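# Hang the white remote upright in its wall holder

## Task

Place the white remote into the holder mounted on the wall so that its top end points up and its button side faces out into the room, then release it so it stays seated there on its own.

## Robot and tools

Robot: two arms, left_arm and right_arm, each ending in a five-finger hand (the right arm has a right hand, the left arm a mirror-image left hand). Calibrated bases in the scene frame: left_arm at (-0.024, +0.330, +0.030) m, right_arm at (+0.019, -0.248, +0.025) m, both nearly unrotated. A camera stand sits behind the arms. Loose objects may occasionally get a brief shove from outside.

Scene frame: origin at table-top height, halfway between the nominal bases; +z up, +x outward over the table, +y toward the left_arm side. Reported end_effector_position (metres) and end_effector_quat_wxyz use this frame and can be a few centimetres off.

Hand point: a reference point fixed to the palm, 0.05 m in front of it and 0.15 m from the wrist mounting face. Its +z runs along straight fingers, +y out of the palm, +x across the palm away from the thumb on the right hand (toward the thumb on the left hand). Straight fingertips extend 0.06 to 0.07 m past the point along +z, with finger centre lines 0.06 m behind it along -y. A wrist bracket on the little-finger side can collide with things.

execute_actions(actions, cameras): actions is a list of actions; each action is a table of at most 15 rows, one row per 1/30 s step, and a short table repeats its final row to fill 15 steps. Every row is one flat list of 28 numbers, each in [-1, 1], covering both arms even if one is idle: left_arm dx, dy, dz, rx, ry, rz; left hand little, ring, middle, index, thumb_bend, thumb_turn, force_limit, speed; then the same 14 for right_arm and right hand. The six pose numbers are an offset, not a pose: they are measured in the axes of that arm's current Hand target and counted from the Hand target at the start of the action (every row uses that same start, not the preceding row). 1.0 equals 0.6 m of translation or 180 degrees; rx, ry, rz form a single rotation vector. Sending the same offset again moves further. Six zeros re-request the current Hand target. Orientation commands are clipped to 40 degrees from the measured orientation per step.

Hand numbers: fingers and thumb_bend go from -1 open/straight to +1 curled; thumb_turn from -1 beside the palm to +1 facing the fingers. force_limit maps -1..+1 to roughly 0..10 N at the fingertip (0..15 N for both thumb motors). speed rises from near zero at -1 to full at +0.48 and stays full above that. There is no 'leave unchanged' value: to keep a hand as is, resend the last eight numbers you sent for it (or, before any were sent, its hand_measured plus hand_force_limit and hand_speed). With the thumb turned in, the hand encircles objects about 0.035 to 0.065 m thick, handles down to about 0.025 m. For gentle grips close at speed -0.94 or lower. To grip harder, raise force_limit and send a more-closed target; to loosen, send a target more open than hand_measured.

move(target, speed, blend, blocking, cameras): drives each hand point in a straight line to the goal. target is one 28-number row as above or a list of up to 15 such rows; every row is an offset from the same starting Hand targets, not from the previous row. speed is in m/s (0.002 to 4.3, default 0.25; rotation up to twice that in rad/s), one value or one per row. blend is in metres, rounding corners through intermediate rows (0 = full stop there). blocking=false returns early while the motion continues. Whole move is capped at 10 s. Moves don't avoid obstacles or the other arm; faster means harder contact and more drift. Avoid paths passing near an arm's own base.

wait(seconds 0 to 10, cameras): lets time pass holding last commands. stop(cameras): brakes a running move. zoom_image(camera, region [x0, y0, x1, y1] in pixels, max 504x504) enlarges part of the newest image from cam_head_left, cam_head_right, cam_high, cam_low, cam_left_wrist or cam_right_wrist (all 672x504). show_instructions() shows the reference pages. finished_scene(scene) ends the current scene, given its number; irreversible.

Results: each arm's Hand target (the base for the next offsets), end_effector_position, joint data, hand_measured (positions on the command scale), hand_stopped_by (moving, target, force, stalled, fault), hand_load_n (fingertip load, positive pushing open; drops near 0 when a grip is lost), hand_force_limit, hand_speed. A move adds a 'move:' line: done, off_target, moving, held or fault, plus limits such as paced or held. Resting 1 to 5 cm short of a commanded pose, usually low, is normal; send the remaining distance as a new offset. MOTOR HOT warns of overheating; at 100 °C the arm goes limp for 30 s or more, so avoid long outstretched holds or pushing into unreachable poses.

Avoid: knocking anything out of the work area, dropping the remote or releasing it while moving, slamming into fixed objects, hard pushes, bringing the two hands into contact, and excessive finger load.

Each tool is called as name([rows], argument=value, ...), one row to a line, values as JSON.

Reference images:

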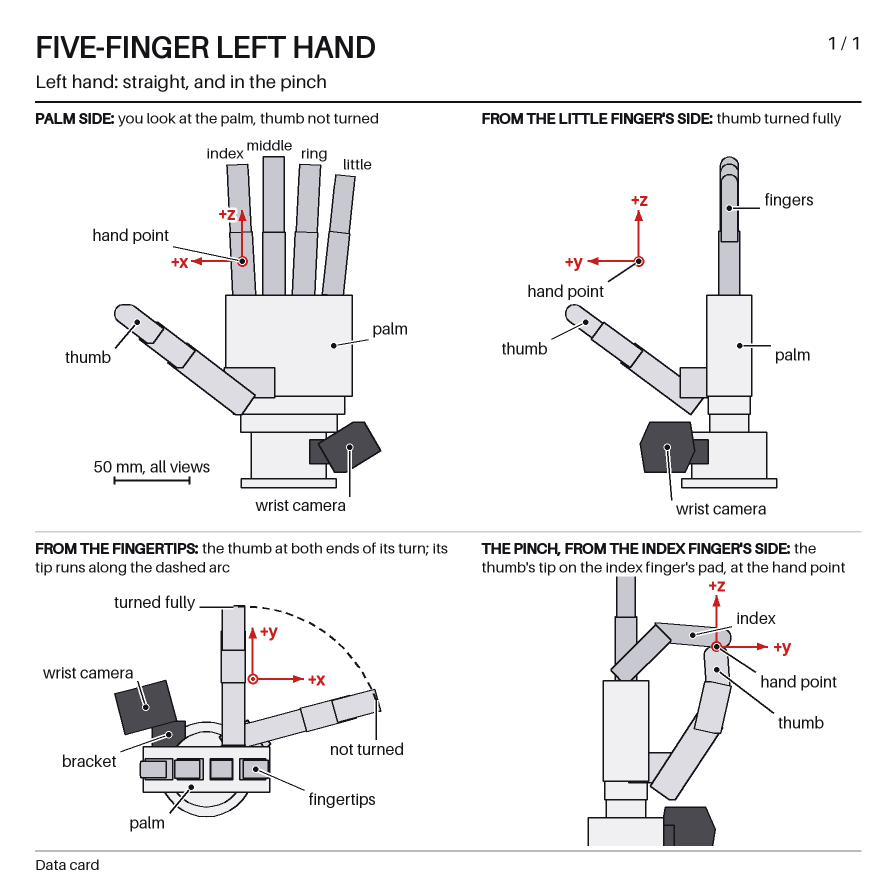

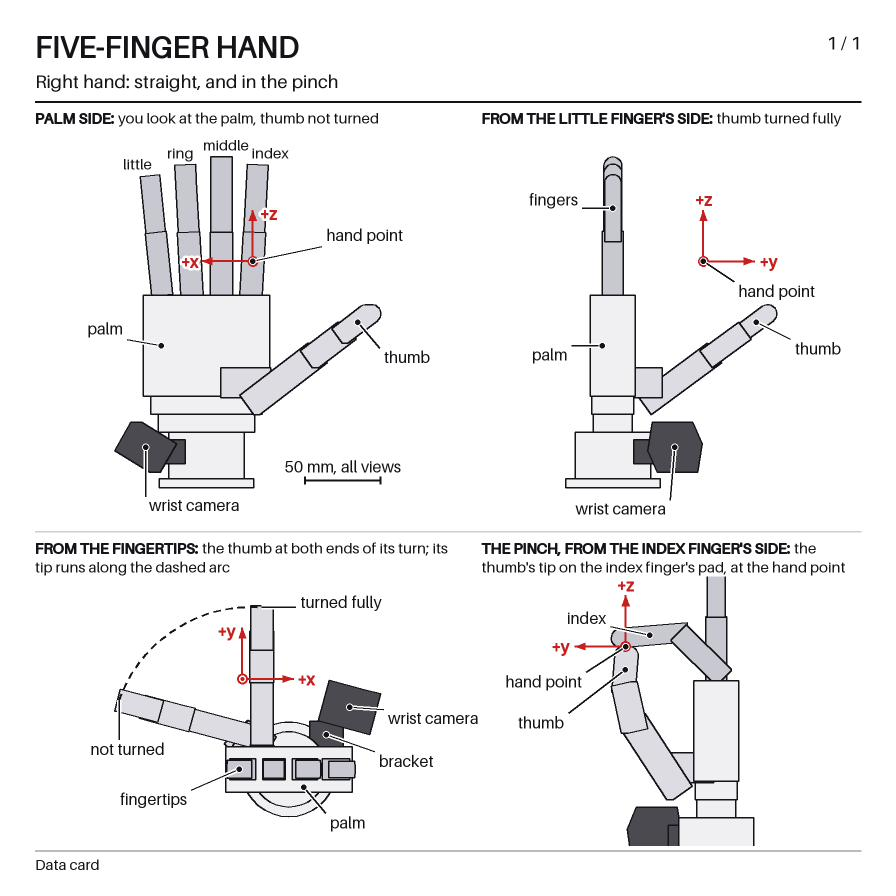

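## Session

execute_actions(actions=[])

Scene clock: 0.00 s.
left_arm: end_effector_position=(+0.5520, +0.3725, +0.1556) hand_measured=(-1.000, -1.000, -1.000, -1.000, -1.000, -1.000) hand_load_n=(+0.0, +0.0, +0.0, +0.0, +0.0, +0.0) hand_stopped_by=(target, target, target, target, target, target) hand_force_limit=0.00 hand_speed=-0.80 end_effector_quat_wxyz=(+0.368, -0.246, +0.897, +0.005) | right_arm: end_effector_position=(+0.6316, -0.2378, +0.1664) hand_measured=(-1.000, -1.000, -1.000, -1.000, -1.000, -1.000) hand_load_n=(+0.0, +0.0, +0.0, +0.0, +0.0, +0.0) hand_stopped_by=(target, target, target, target, target, target) hand_force_limit=0.00 hand_speed=-0.80 end_effector_quat_wxyz=(-0.016, +0.212, +0.975, -0.067)
Joint positions: left_arm=[-0.066 1.589 1.174 -0.433 -0.235 1.058] | right_arm=[-0.008 1.868 1.718 -1.479 0.126 1.991]
Joint velocities: within noise
Joint torques (N m): no reading
Heat: left arm: hottest shoulder 31 °C; right arm: hottest shoulder 31 °C.
Hand target: left_arm +0.5599, +0.3720, +0.1606; +0.373, -0.246, +0.894, +0.003 | right_arm +0.6398, -0.2379, +0.1798; -0.001, +0.213, +0.975, -0.064

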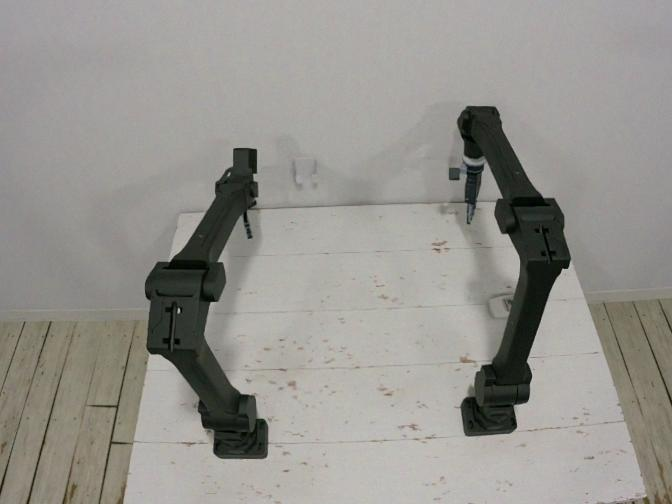

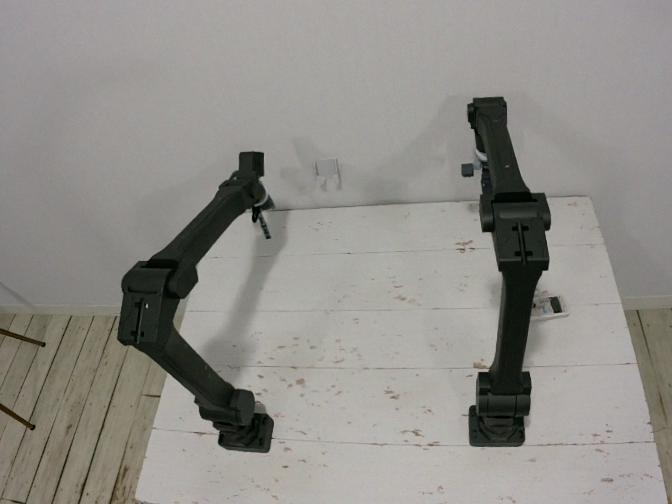

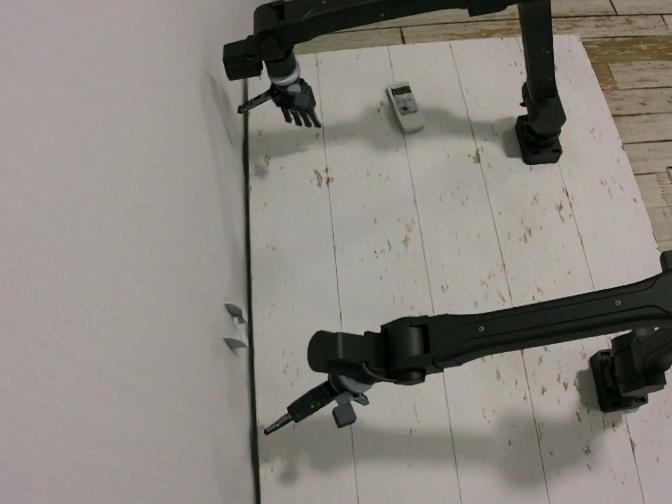

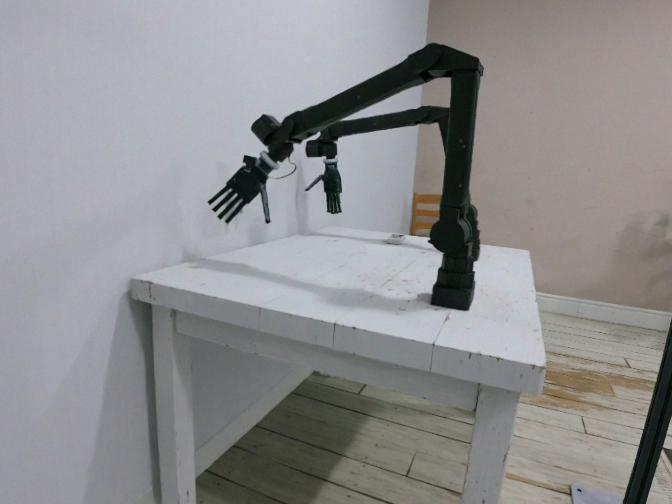

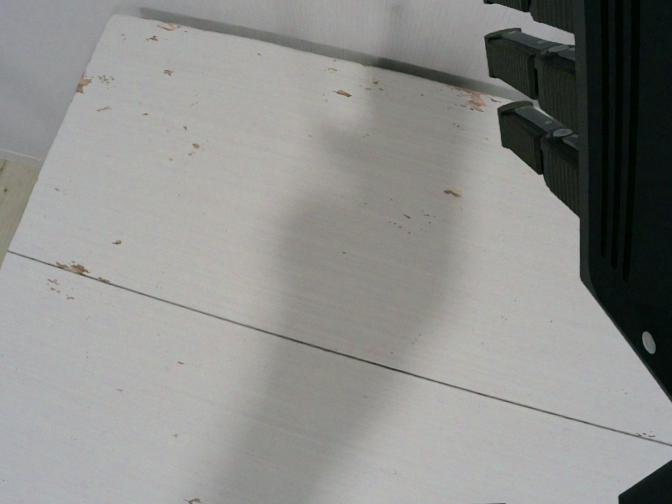

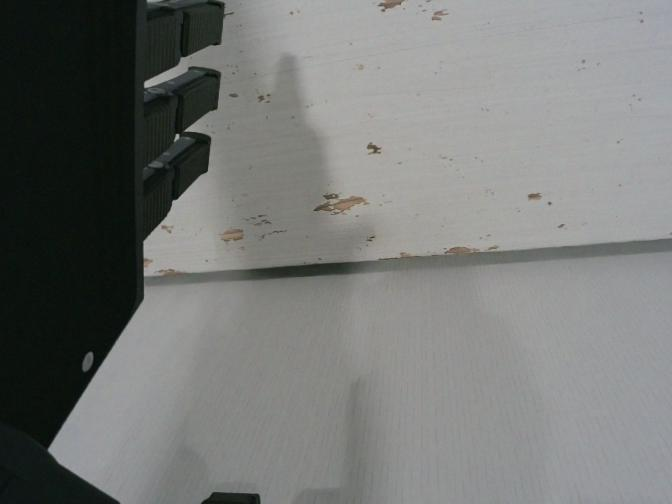

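zoom_image(camera="cam_high", region=[340, 50, 480, 160])

zoom_image(camera="cam_head_left", region=[260, 130, 360, 220])

zoom_image(camera="cam_head_right", region=[290, 130, 390, 220])

zoom_image(camera="cam_high", region=[180, 270, 290, 370])

zoom_image(camera="cam_head_right", region=[500, 270, 600, 340])

Scaled by 3.600 from the camera's 672x504 image, which has a finer 960x720 frame.

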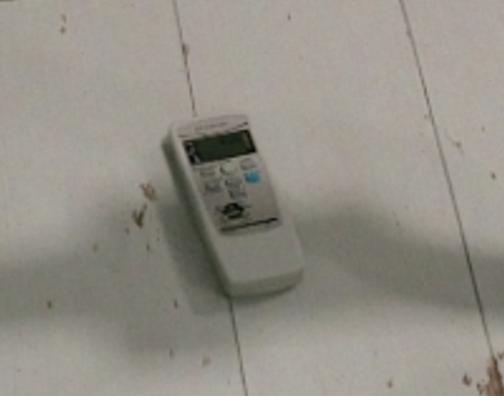

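Scaled by 5.040 from the camera's 672x504 image, which has a finer 960x720 frame.

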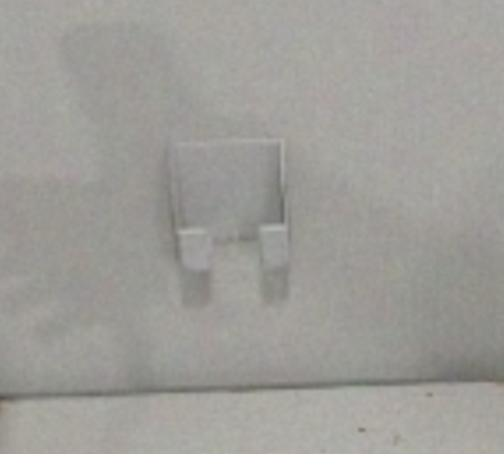

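Scaled by 5.040 from the camera's 672x504 image, which has a finer 960x720 frame.

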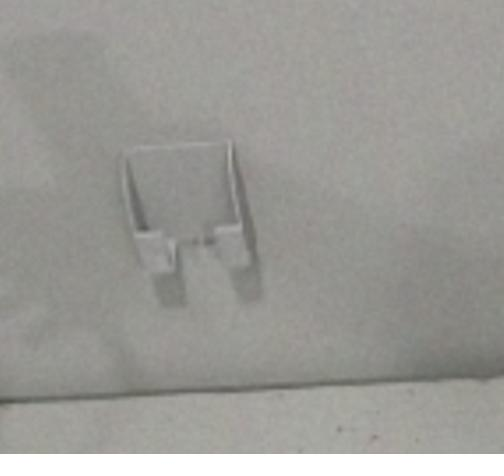

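Scaled by 4.582 from the camera's 672x504 image, which has a finer 960x720 frame.

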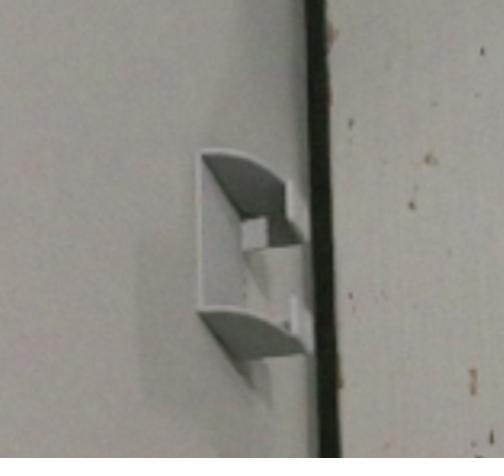

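Scaled by 5.040 from the camera's 672x504 image, which has a finer 960x720 frame.

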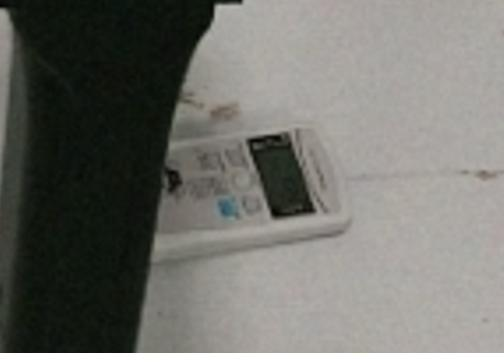

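move(target=[0,0,0,0,0,0,-1,-1,-1,-1,-1,-1,0,-0.8, 0.2107,-0.316,-0.218,-0.0404,-0.0135,-0.331,-0.4,-0.4,-0.4,-0.4,-1,1,0,-0.3], cameras=["cam_high","cam_low","cam_right_wrist"])

Scene clock: 120.87 s.
left_arm: end_effector_position=(+0.5520, +0.3725, +0.1556) hand_measured=(-1.000, -1.000, -1.000, -1.000, -1.000, -1.000) hand_load_n=(-0.5, +0.0, +0.0, +0.0, +0.0, +0.0) hand_stopped_by=(target, target, target, target, target, target) hand_force_limit=0.00 hand_speed=-0.80 end_effector_quat_wxyz=(+0.368, -0.246, +0.897, +0.005) | right_arm: end_effector_position=(+0.4456, -0.3342, +0.3121) hand_measured=(-0.400, -0.400, -0.400, -0.400, -1.000, +1.000) hand_load_n=(+0.0, +0.0, +0.0, +0.0, +0.0, +0.0) hand_stopped_by=(target, target, target, target, target, target) hand_force_limit=0.00 hand_speed=-0.30 end_effector_quat_wxyz=(+0.000, -0.298, +0.955, +0.002)
Joint positions: left_arm=[-0.066 1.589 1.174 -0.433 -0.235 1.058] | right_arm=[-0.335 1.551 1.668 -1.689 -0.003 0.628]
Joint torques (N m): left_arm=[-0.09 -15.03 9.51 2.07 -0.26 0.11] | right_arm=[-0.62 -11.11 12.36 -0.31 -0.17 -0.07]
Heat: left arm: hottest elbow 37 °C; right arm: hottest elbow 36 °C.
Hand target: left_arm +0.5599, +0.3720, +0.1606; +0.373, -0.246, +0.894, +0.003 | right_arm +0.4499, -0.3399, +0.3300; +0.000, -0.301, +0.954, -0.001
Off the commanded pose: left_arm 0.009 m, 1 deg | right_arm 0.019 m, 0 deg.
joint sent to its limit (right arm) — joint 4 (wrist pitch), lower limit. The joint targets still meet the commanded pose.
move: off_target (right_arm)
camera_calibration:
cam_right_wrist: T_world_to_cam=[[-0.747155, 0.664488, -0.0146944, 0.561943], [0.559009, 0.640206, 0.52692, -0.19802], [0.359539, 0.385477, -0.849788, 0.348619], [0, 0, 0, 1]] pos_world=[0.405211, -0.381015, 0.40885]
Images, in order (width x height): cam_high 672x504, cam_low 672x504, cam_right_wrist 672x504.

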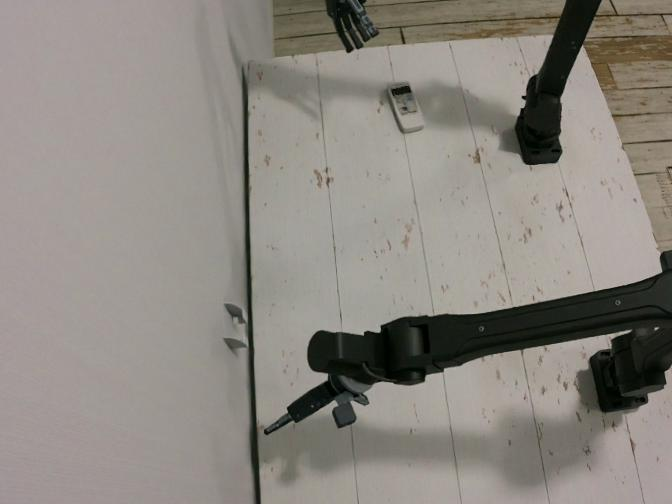

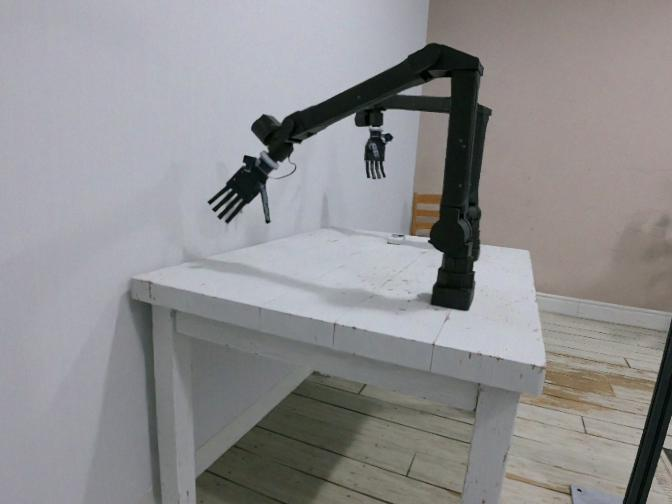

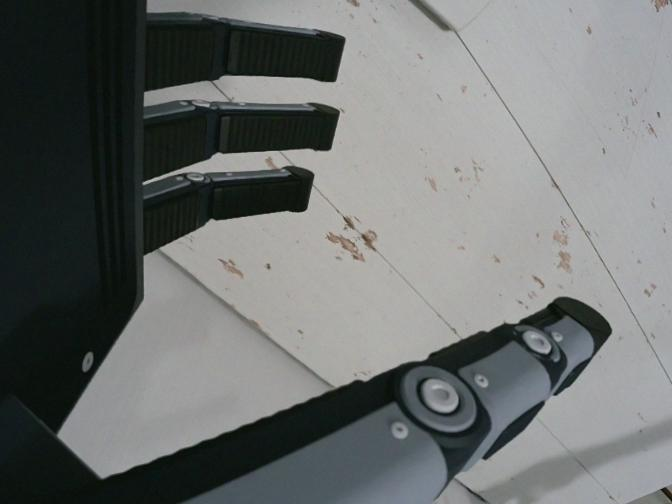

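move(target=[0,0,0,0,0,0,-1,-1,-1,-1,-1,-1,0,-0.8, 0.3075,0.0505,0.2833,0.269,-0.159,-0.313,-0.4,-0.4,-0.4,-0.4,-1,1,0,-0.3], cameras=["cam_high","cam_low","cam_right_wrist","cam_head_right"])

Scene clock: 137.60 s.
left_arm: end_effector_position=(+0.5520, +0.3725, +0.1556) hand_measured=(-1.000, -1.000, -1.000, -1.000, -1.000, -1.000) hand_load_n=(+0.0, +0.0, +0.0, +0.0, +0.0, +0.0) hand_stopped_by=(target, target, target, target, target, target) hand_force_limit=0.00 hand_speed=-0.80 end_effector_quat_wxyz=(+0.368, -0.246, +0.897, +0.005) | right_arm: end_effector_position=(+0.2813, -0.4151, +0.1606) hand_measured=(-0.400, -0.400, -0.400, -0.400, -1.000, +1.000) hand_load_n=(+0.0, -0.5, +0.0, +0.0, +0.0, +0.0) hand_stopped_by=(target, target, target, target, target, target) hand_force_limit=0.00 hand_speed=-0.30 end_effector_quat_wxyz=(-0.340, +0.662, -0.600, +0.295)
Joint positions: left_arm=[-0.066 1.589 1.174 -0.433 -0.235 1.058] | right_arm=[-0.965 0.947 0.638 -0.704 -0.793 -0.828]
Joint torques (N m): left_arm=[0.03 -15.03 9.46 2.06 -0.27 0.12] | right_arm=[-0.44 -2.78 9.44 1.61 -0.59 -0.1]
Heat: left arm: hottest elbow 38 °C; right arm: hottest elbow 37 °C.
Hand target: left_arm +0.5599, +0.3720, +0.1606; +0.373, -0.246, +0.894, +0.003 | right_arm +0.2815, -0.4212, +0.1601; -0.337, +0.663, -0.596, +0.302
Off the commanded pose: left_arm 0.009 m, 1 deg | right_arm 0.006 m, 1 deg.
move: done
camera_calibration:
cam_right_wrist: T_world_to_cam=[[-0.537431, -0.281894, -0.794798, 0.164258], [-0.632136, 0.758488, 0.158426, 0.468802], [0.558185, 0.587564, -0.585831, 0.295695], [0, 0, 0, 1]] pos_world=[0.219571, -0.483017, 0.229509]
Images, in order (width x height): cam_head_right 672x504, cam_high 672x504, cam_low 672x504, cam_right_wrist 672x504.

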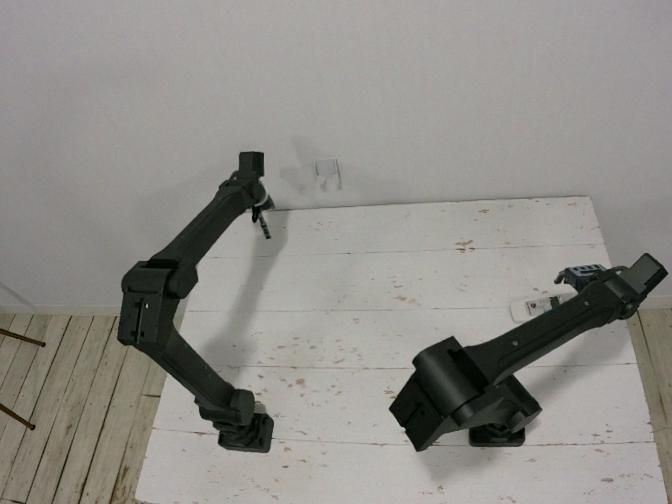

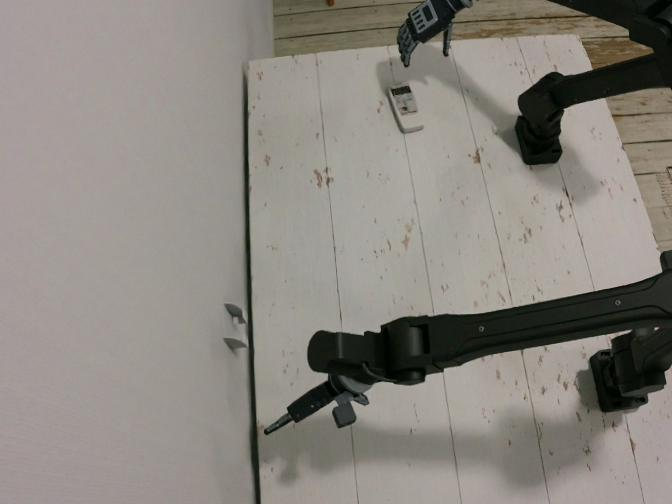

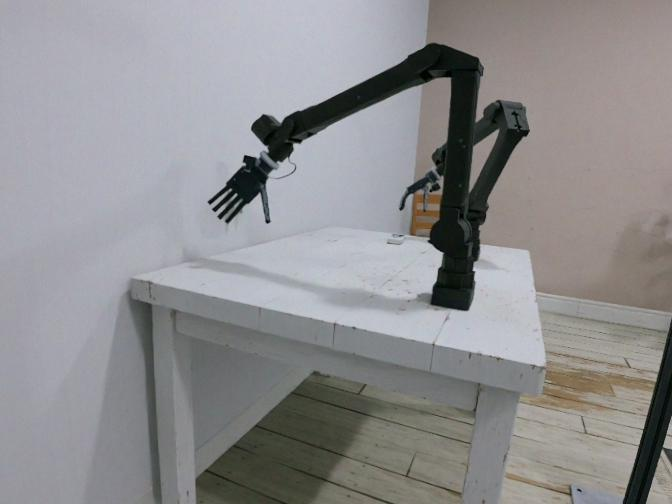

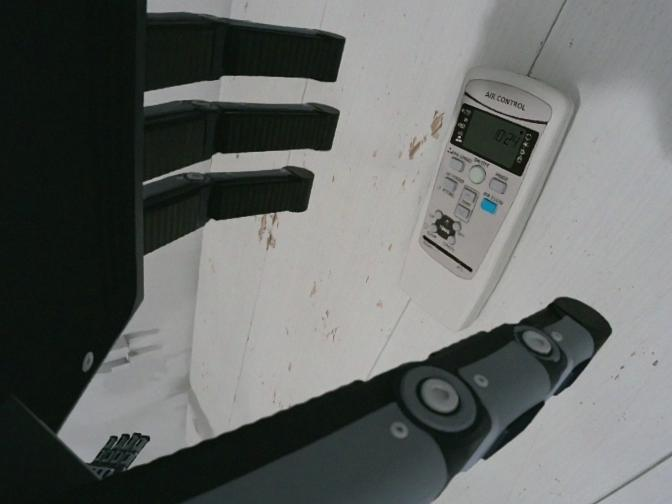

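zoom_image(camera="cam_high", region=[370, 0, 480, 140])

zoom_image(camera="cam_right_wrist", region=[340, 30, 640, 360])

Scaled by 3.600 from the camera's 672x504 image, which has a finer 960x720 frame.

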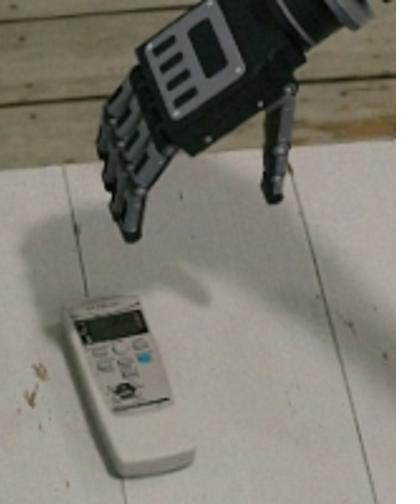

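Scaled by 1.527 from the camera's 672x504 image, which has a finer 960x720 frame.

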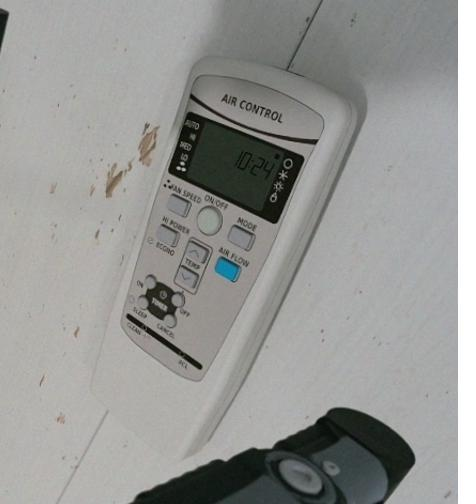

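move(target=[0,0,0,0,0,0,-1,-1,-1,-1,-1,-1,0,-0.8, -0.0342,0.0678,0.149,0,0,0,-0.4,-0.4,-0.4,-0.4,-1,1,0,-0.3], cameras=["cam_high","cam_right_wrist"], speed=0.15)

zoom_image(camera="cam_high", region=[370, 20, 480, 160])

Scene clock: 178.57 s.
left_arm: end_effector_position=(+0.5520, +0.3725, +0.1556) hand_measured=(-1.000, -1.000, -1.000, -1.000, -1.000, -1.000) hand_load_n=(+0.0, +0.0, +0.0, +0.0, +0.0, +0.0) hand_stopped_by=(target, target, target, target, target, target) hand_force_limit=0.00 hand_speed=-0.80 end_effector_quat_wxyz=(+0.368, -0.246, +0.897, +0.005) | right_arm: end_effector_position=(+0.3232, -0.3970, +0.0729) hand_measured=(-0.400, -0.400, -0.400, -0.400, -1.000, +1.000) hand_load_n=(+0.0, +0.0, -0.5, +0.0, +0.0, +0.0) hand_stopped_by=(target, target, target, target, target, target) hand_force_limit=0.00 hand_speed=-0.30 end_effector_quat_wxyz=(-0.334, +0.664, -0.598, +0.299)
Joint positions: left_arm=[-0.066 1.589 1.174 -0.433 -0.235 1.058] | right_arm=[-0.792 1.123 0.469 -0.225 -0.681 -0.647]
Joint torques (N m): left_arm=[0.09 -14.86 9.48 2.04 -0.28 0.12] | right_arm=[1.38 -3.66 8.12 2.02 -0.34 0.18]
Heat: left arm: hottest elbow 38 °C; right arm: hottest elbow 34 °C.
Hand target: left_arm +0.5599, +0.3720, +0.1606; +0.373, -0.246, +0.894, +0.003 | right_arm +0.3272, -0.3957, +0.0744; -0.337, +0.663, -0.596, +0.302
Off the commanded pose: left_arm 0.009 m, 1 deg | right_arm 0.005 m, 1 deg.
move: done
camera_calibration:
cam_right_wrist: T_world_to_cam=[[-0.538908, -0.29427, -0.789293, 0.117216], [-0.631461, 0.761284, 0.147318, 0.497203], [0.557525, 0.577799, -0.596082, 0.207451], [0, 0, 0, 1]] pos_world=[0.261474, -0.463885, 0.142929]
Images, in order (width x height): cam_high 672x504, cam_right_wrist 672x504.

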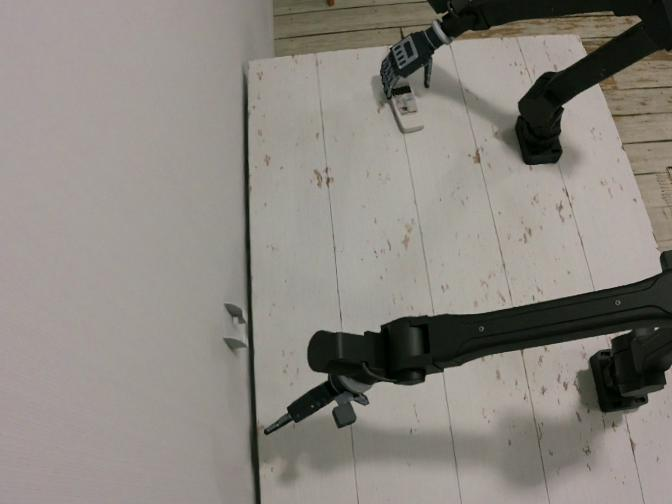

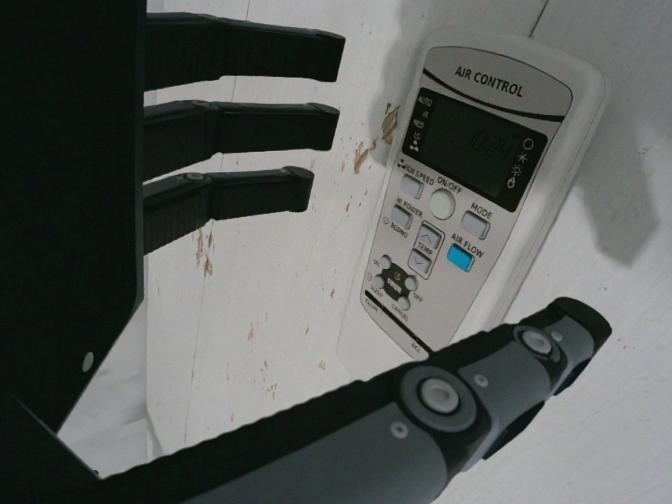

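Scaled by 3.600 from the camera's 672x504 image, which has a finer 960x720 frame.

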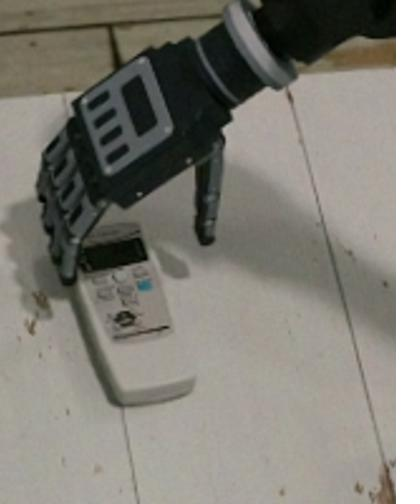

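move(target=[0,0,0,0,0,0,-1,-1,-1,-1,-1,-1,0,-0.8, -0.0078,0.0522,0.0443,0,0,0,-0.4,-0.4,-0.4,-0.4,-1,1,0,-0.3], cameras=["cam_high","cam_right_wrist","cam_head_right"], speed=0.06)

zoom_image(camera="cam_high", region=[370, 20, 480, 160])

zoom_image(camera="cam_head_right", region=[490, 240, 650, 360])

Scene clock: 198.67 s.
left_arm: end_effector_position=(+0.5520, +0.3725, +0.1556) hand_measured=(-1.000, -1.000, -1.000, -1.000, -1.000, -1.000) hand_load_n=(+0.0, +0.5, +0.0, +0.0, +0.0, +0.0) hand_stopped_by=(target, target, target, target, target, target) hand_force_limit=0.00 hand_speed=-0.80 end_effector_quat_wxyz=(+0.368, -0.246, +0.897, +0.005) | right_arm: end_effector_position=(+0.3263, -0.3942, +0.0339) hand_measured=(-0.400, -0.400, -0.400, -0.400, -1.000, +1.000) hand_load_n=(+0.0, +0.0, +0.0, +0.0, +0.0, +0.0) hand_stopped_by=(target, target, target, target, target, target) hand_force_limit=0.00 hand_speed=-0.30 end_effector_quat_wxyz=(-0.333, +0.664, -0.598, +0.302)
Joint positions: left_arm=[-0.066 1.589 1.174 -0.433 -0.235 1.058] | right_arm=[-0.775 1.237 0.408 -0.031 -0.668 -0.628]
Joint torques (N m): left_arm=[0.15 -14.97 9.47 1.99 -0.26 0.1] | right_arm=[1.2 -4.48 6.9 2.06 -0.37 0.18]
Heat: left arm: hottest elbow 38 °C; right arm: hottest elbow 33 °C.
Hand target: left_arm +0.5599, +0.3720, +0.1606; +0.373, -0.246, +0.894, +0.003 | right_arm +0.3297, -0.3908, +0.0336; -0.337, +0.663, -0.596, +0.303
Off the commanded pose: left_arm 0.009 m, 1 deg | right_arm 0.005 m, 0 deg.
move: done
camera_calibration:
cam_right_wrist: T_world_to_cam=[[-0.53651, -0.296262, -0.790181, 0.0874553], [-0.629558, 0.764055, 0.140985, 0.503402], [0.561973, 0.573105, -0.596437, 0.177553], [0, 0, 0, 1]] pos_world=[0.264061, -0.460473, 0.104033]
Images, in order (width x height): cam_head_right 672x504, cam_high 672x504, cam_right_wrist 672x504.

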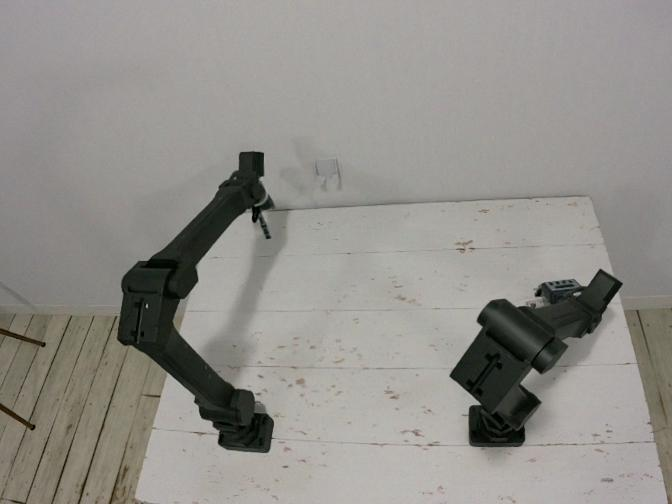

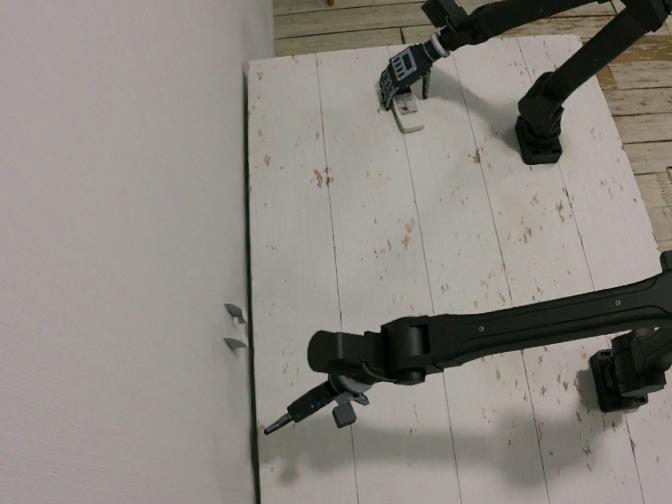

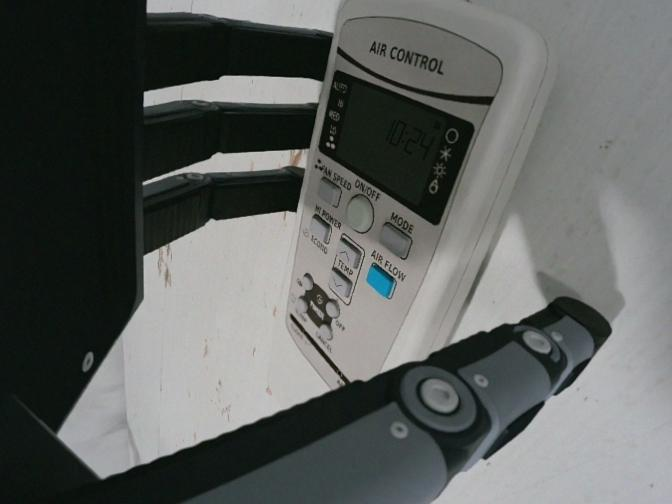

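Scaled by 3.600 from the camera's 672x504 image, which has a finer 960x720 frame.

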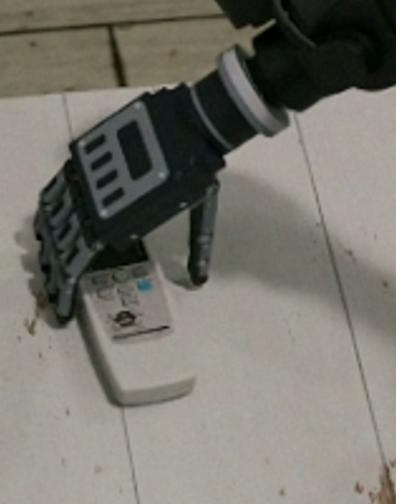

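Scaled by 3.150 from the camera's 672x504 image, which has a finer 960x720 frame.

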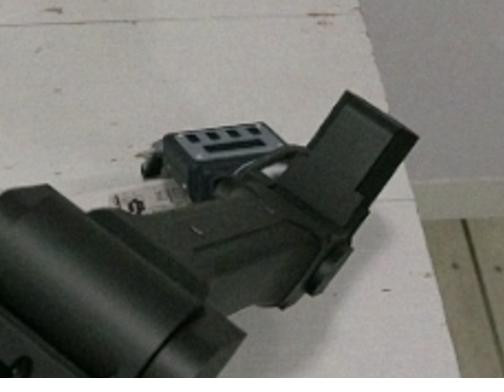

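move(target=[0,0,0,0,0,0,-1,-1,-1,-1,-1,-1,0,-0.8, 0,0.0027,0.002,0.0305,-0.0094,-0.0069,-0.4,-0.4,-0.4,-0.4,-0.76,1,-0.4,-0.5], cameras=["cam_right_wrist","cam_high"], speed=0.06)

zoom_image(camera="cam_high", region=[370, 20, 480, 160])

Scene clock: 241.20 s.
left_arm: end_effector_position=(+0.5520, +0.3725, +0.1556) hand_measured=(-1.000, -1.000, -1.000, -1.000, -1.000, -1.000) hand_load_n=(+0.0, +0.0, +0.0, +0.0, +0.0, +0.0) hand_stopped_by=(target, target, target, target, target, target) hand_force_limit=0.00 hand_speed=-0.80 end_effector_quat_wxyz=(+0.368, -0.246, +0.897, +0.005) | right_arm: end_effector_position=(+0.3309, -0.3862, +0.0331) hand_measured=(-0.400, -0.400, -0.400, -0.400, -0.760, +1.000) hand_load_n=(+0.0, +0.0, +0.0, +0.0, +0.0, +0.0) hand_stopped_by=(target, target, target, target, target, target) hand_force_limit=-0.40 hand_speed=-0.50 end_effector_quat_wxyz=(-0.375, +0.660, -0.568, +0.318)
Joint positions: left_arm=[-0.066 1.589 1.174 -0.433 -0.235 1.058] | right_arm=[-0.8 1.273 0.371 0.093 -0.779 -0.627]
Joint torques (N m): left_arm=[0.09 -14.8 9.52 2.09 -0.27 0.12] | right_arm=[-0.79 -4.13 6.31 1.99 -0.5 -0.02]
Heat: left arm: hottest elbow 38 °C; right arm: hottest elbow 32 °C.
Hand target: left_arm +0.5599, +0.3720, +0.1606; +0.373, -0.246, +0.894, +0.003 | right_arm +0.3296, -0.3906, +0.0314; -0.373, +0.657, -0.569, +0.324
Off the commanded pose: left_arm 0.009 m, 1 deg | right_arm 0.005 m, 1 deg.
move: done
camera_calibration:
cam_right_wrist: T_world_to_cam=[[-0.444987, -0.30281, -0.842789, 0.0606007], [-0.677313, 0.729467, 0.0955239, 0.504301], [0.585861, 0.613339, -0.529701, 0.175304], [0, 0, 0, 1]] pos_world=[0.265833, -0.457041, 0.0957594]
Images, in order (width x height): cam_high 672x504, cam_right_wrist 672x504.

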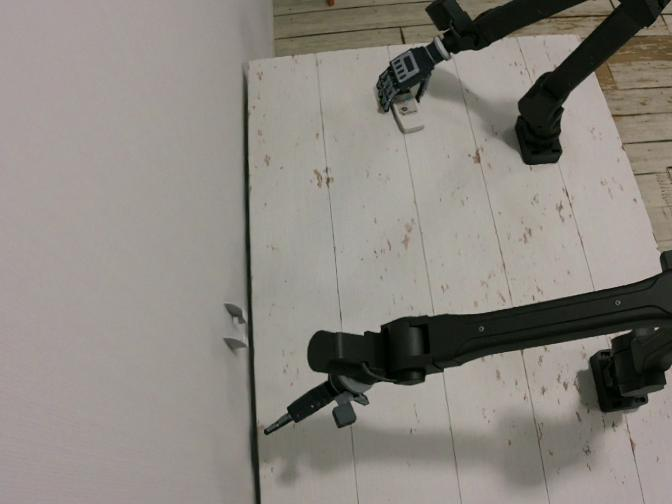

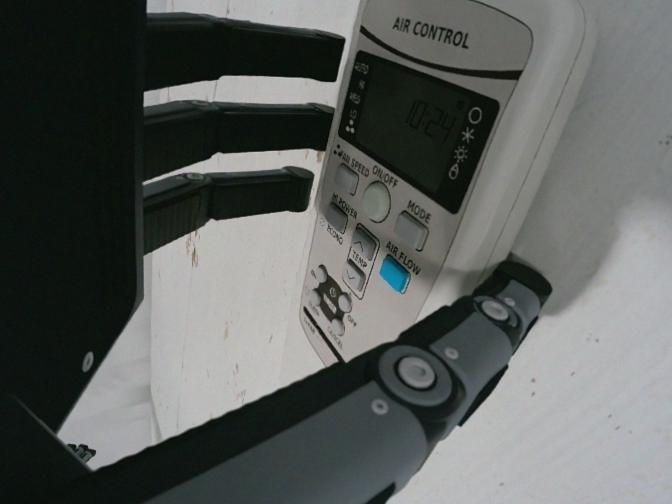

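Scaled by 3.600 from the camera's 672x504 image, which has a finer 960x720 frame.

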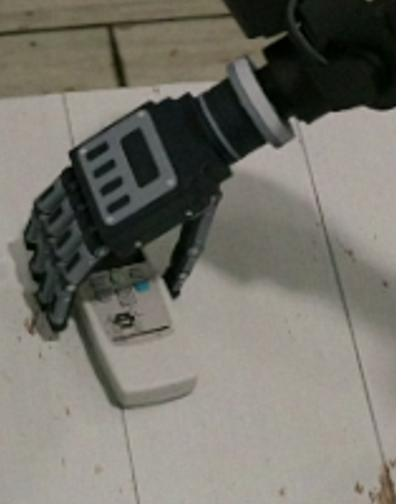

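move(target=[0,0,0,0,0,0,-1,-1,-1,-1,-1,-1,0,-0.8, 0.0125,0.0078,-0.0035,0,0,0,-0.4,-0.4,-0.4,-0.4,-0.76,1,-0.4,-0.5], cameras=["cam_right_wrist","cam_high"], speed=0.06)

zoom_image(camera="cam_high", region=[370, 20, 480, 160])

Scene clock: 250.70 s.
left_arm: end_effector_position=(+0.5520, +0.3725, +0.1556) hand_measured=(-1.000, -1.000, -1.000, -1.000, -1.000, -1.000) hand_load_n=(+0.0, +0.0, +0.0, +0.0, +0.0, +0.0) hand_stopped_by=(target, target, target, target, target, target) hand_force_limit=0.00 hand_speed=-0.80 end_effector_quat_wxyz=(+0.368, -0.246, +0.897, +0.005) | right_arm: end_effector_position=(+0.3270, -0.3893, +0.0308) hand_measured=(-0.400, -0.400, -0.400, -0.400, -0.760, +1.000) hand_load_n=(+0.0, +0.0, +0.0, +0.0, -1.0, +0.5) hand_stopped_by=(target, target, target, target, target, target) hand_force_limit=-0.40 hand_speed=-0.50 end_effector_quat_wxyz=(-0.381, +0.655, -0.570, +0.316)
Joint positions: left_arm=[-0.066 1.589 1.174 -0.433 -0.235 1.058] | right_arm=[-0.826 1.288 0.371 0.093 -0.804 -0.638]
Joint torques (N m): left_arm=[0.15 -14.92 9.47 2.02 -0.26 0.11] | right_arm=[-0.85 -3.78 7.15 1.66 -0.33 -0.18]
Heat: left arm: hottest elbow 38 °C; right arm: hottest elbow 32 °C.
Hand target: left_arm +0.5599, +0.3720, +0.1606; +0.373, -0.246, +0.894, +0.003 | right_arm +0.3265, -0.3987, +0.0285; -0.373, +0.657, -0.569, +0.324
Off the commanded pose: left_arm 0.009 m, 1 deg | right_arm 0.010 m, 1 deg.
move: done
camera_calibration:
cam_right_wrist: T_world_to_cam=[[-0.441966, -0.288951, -0.849219, 0.0605311], [-0.675577, 0.730031, 0.1032, 0.503559], [0.590137, 0.619323, -0.517858, 0.178816], [0, 0, 0, 1]] pos_world=[0.26142, -0.460868, 0.0920382]
Images, in order (width x height): cam_high 672x504, cam_right_wrist 672x504.

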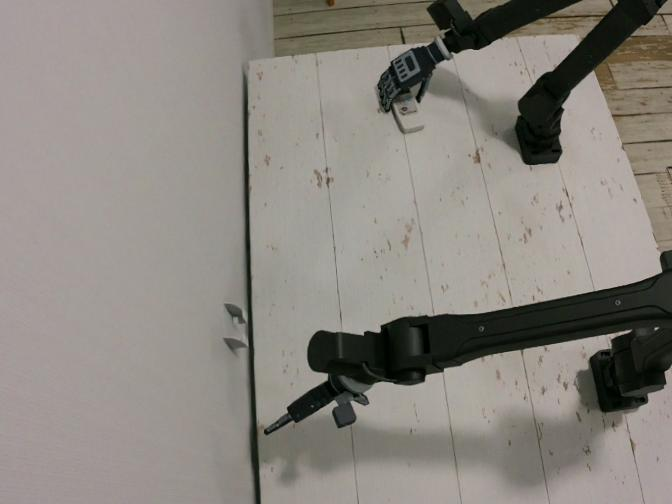

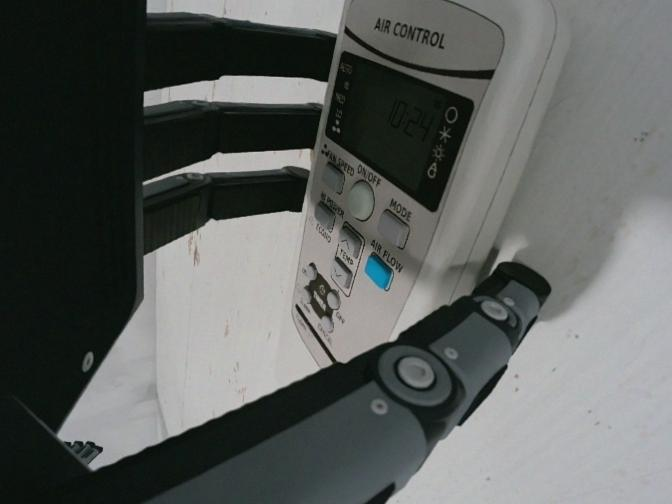

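Scaled by 3.600 from the camera's 672x504 image, which has a finer 960x720 frame.

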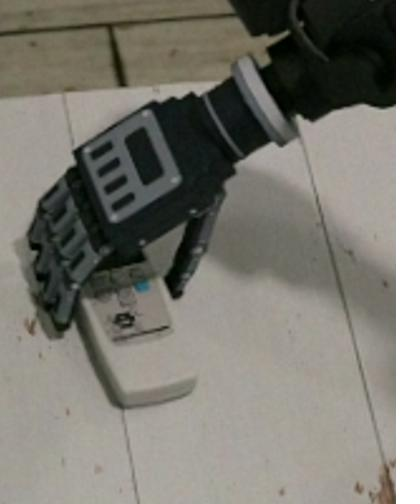

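move(target=[0,0,0,0,0,0,-1,-1,-1,-1,-1,-1,0,-0.8, 0,0,0,0,0,0,-0.1,-0.1,0.1,0.1,-0.1,1,-0.5,-0.94], cameras=["cam_right_wrist","cam_high"], speed=0.06)

zoom_image(camera="cam_high", region=[370, 20, 480, 160])

Scene clock: 257.57 s.
left_arm: end_effector_position=(+0.5520, +0.3725, +0.1556) hand_measured=(-1.000, -1.000, -1.000, -1.000, -1.000, -1.000) hand_load_n=(+0.0, +0.0, +0.0, +0.0, +0.0, +0.0) hand_stopped_by=(target, target, target, target, target, target) hand_force_limit=0.00 hand_speed=-0.80 end_effector_quat_wxyz=(+0.368, -0.246, +0.897, +0.005) | right_arm: end_effector_position=(+0.3263, -0.3905, +0.0296) hand_measured=(-0.210, -0.238, -0.238, -0.250, -0.684, +1.000) hand_load_n=(+3.5, +1.0, +2.5, +0.5, +6.0, +2.5) hand_stopped_by=(force, force, force, force, force, target) hand_force_limit=-0.50 hand_speed=-0.94 end_effector_quat_wxyz=(-0.379, +0.657, -0.569, +0.317)
Joint positions: left_arm=[-0.066 1.589 1.174 -0.433 -0.235 1.058] | right_arm=[-0.829 1.292 0.371 0.093 -0.804 -0.647]
Joint torques (N m): left_arm=[0.03 -14.8 9.58 2.02 -0.26 0.11] | right_arm=[-0.91 -3.84 7.1 1.59 -0.38 -0.14]
Heat: left arm: hottest elbow 38 °C; right arm: hottest elbow 32 °C.
Hand target: left_arm +0.5599, +0.3720, +0.1606; +0.373, -0.246, +0.894, +0.003 | right_arm +0.3265, -0.3986, +0.0284; -0.373, +0.657, -0.569, +0.324
Off the commanded pose: left_arm 0.009 m, 1 deg | right_arm 0.008 m, 1 deg.
move: done
camera_calibration:
cam_right_wrist: T_world_to_cam=[[-0.442497, -0.293878, -0.84725, 0.0571495], [-0.676457, 0.729632, 0.100215, 0.504264], [0.58873, 0.617473, -0.521656, 0.179161], [0, 0, 0, 1]] pos_world=[0.260924, -0.461759, 0.0913453]
Images, in order (width x height): cam_high 672x504, cam_right_wrist 672x504.

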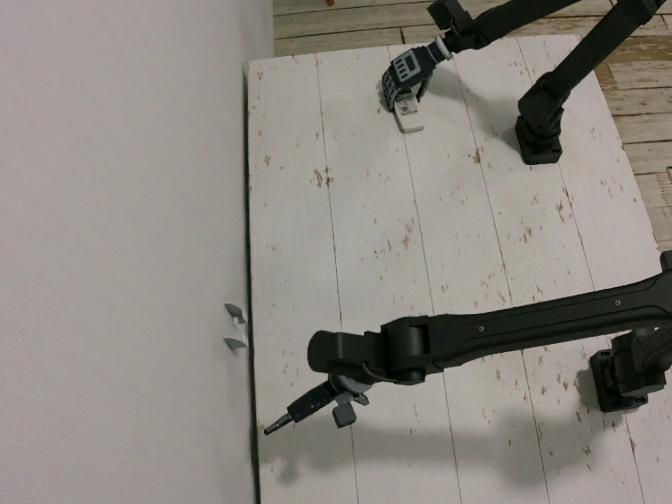

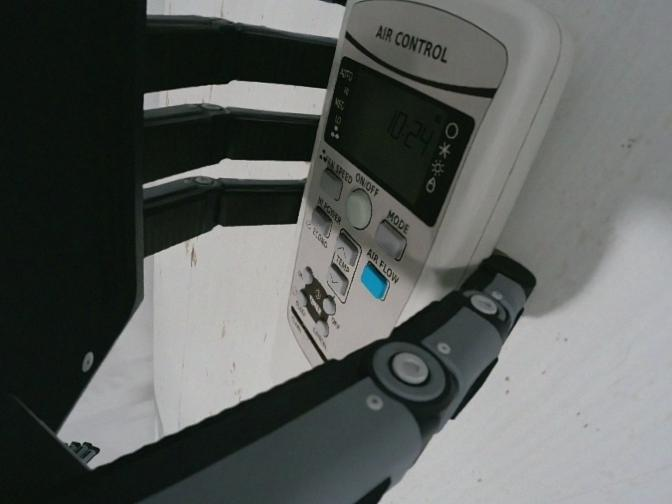

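Scaled by 3.600 from the camera's 672x504 image, which has a finer 960x720 frame.

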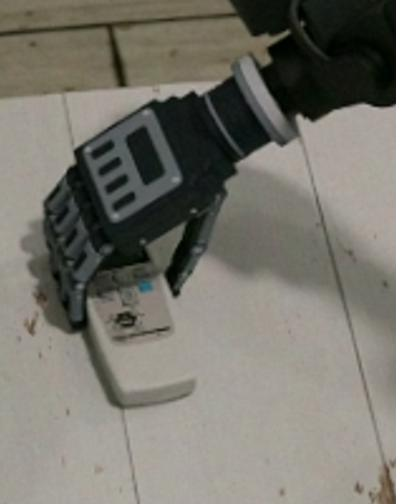

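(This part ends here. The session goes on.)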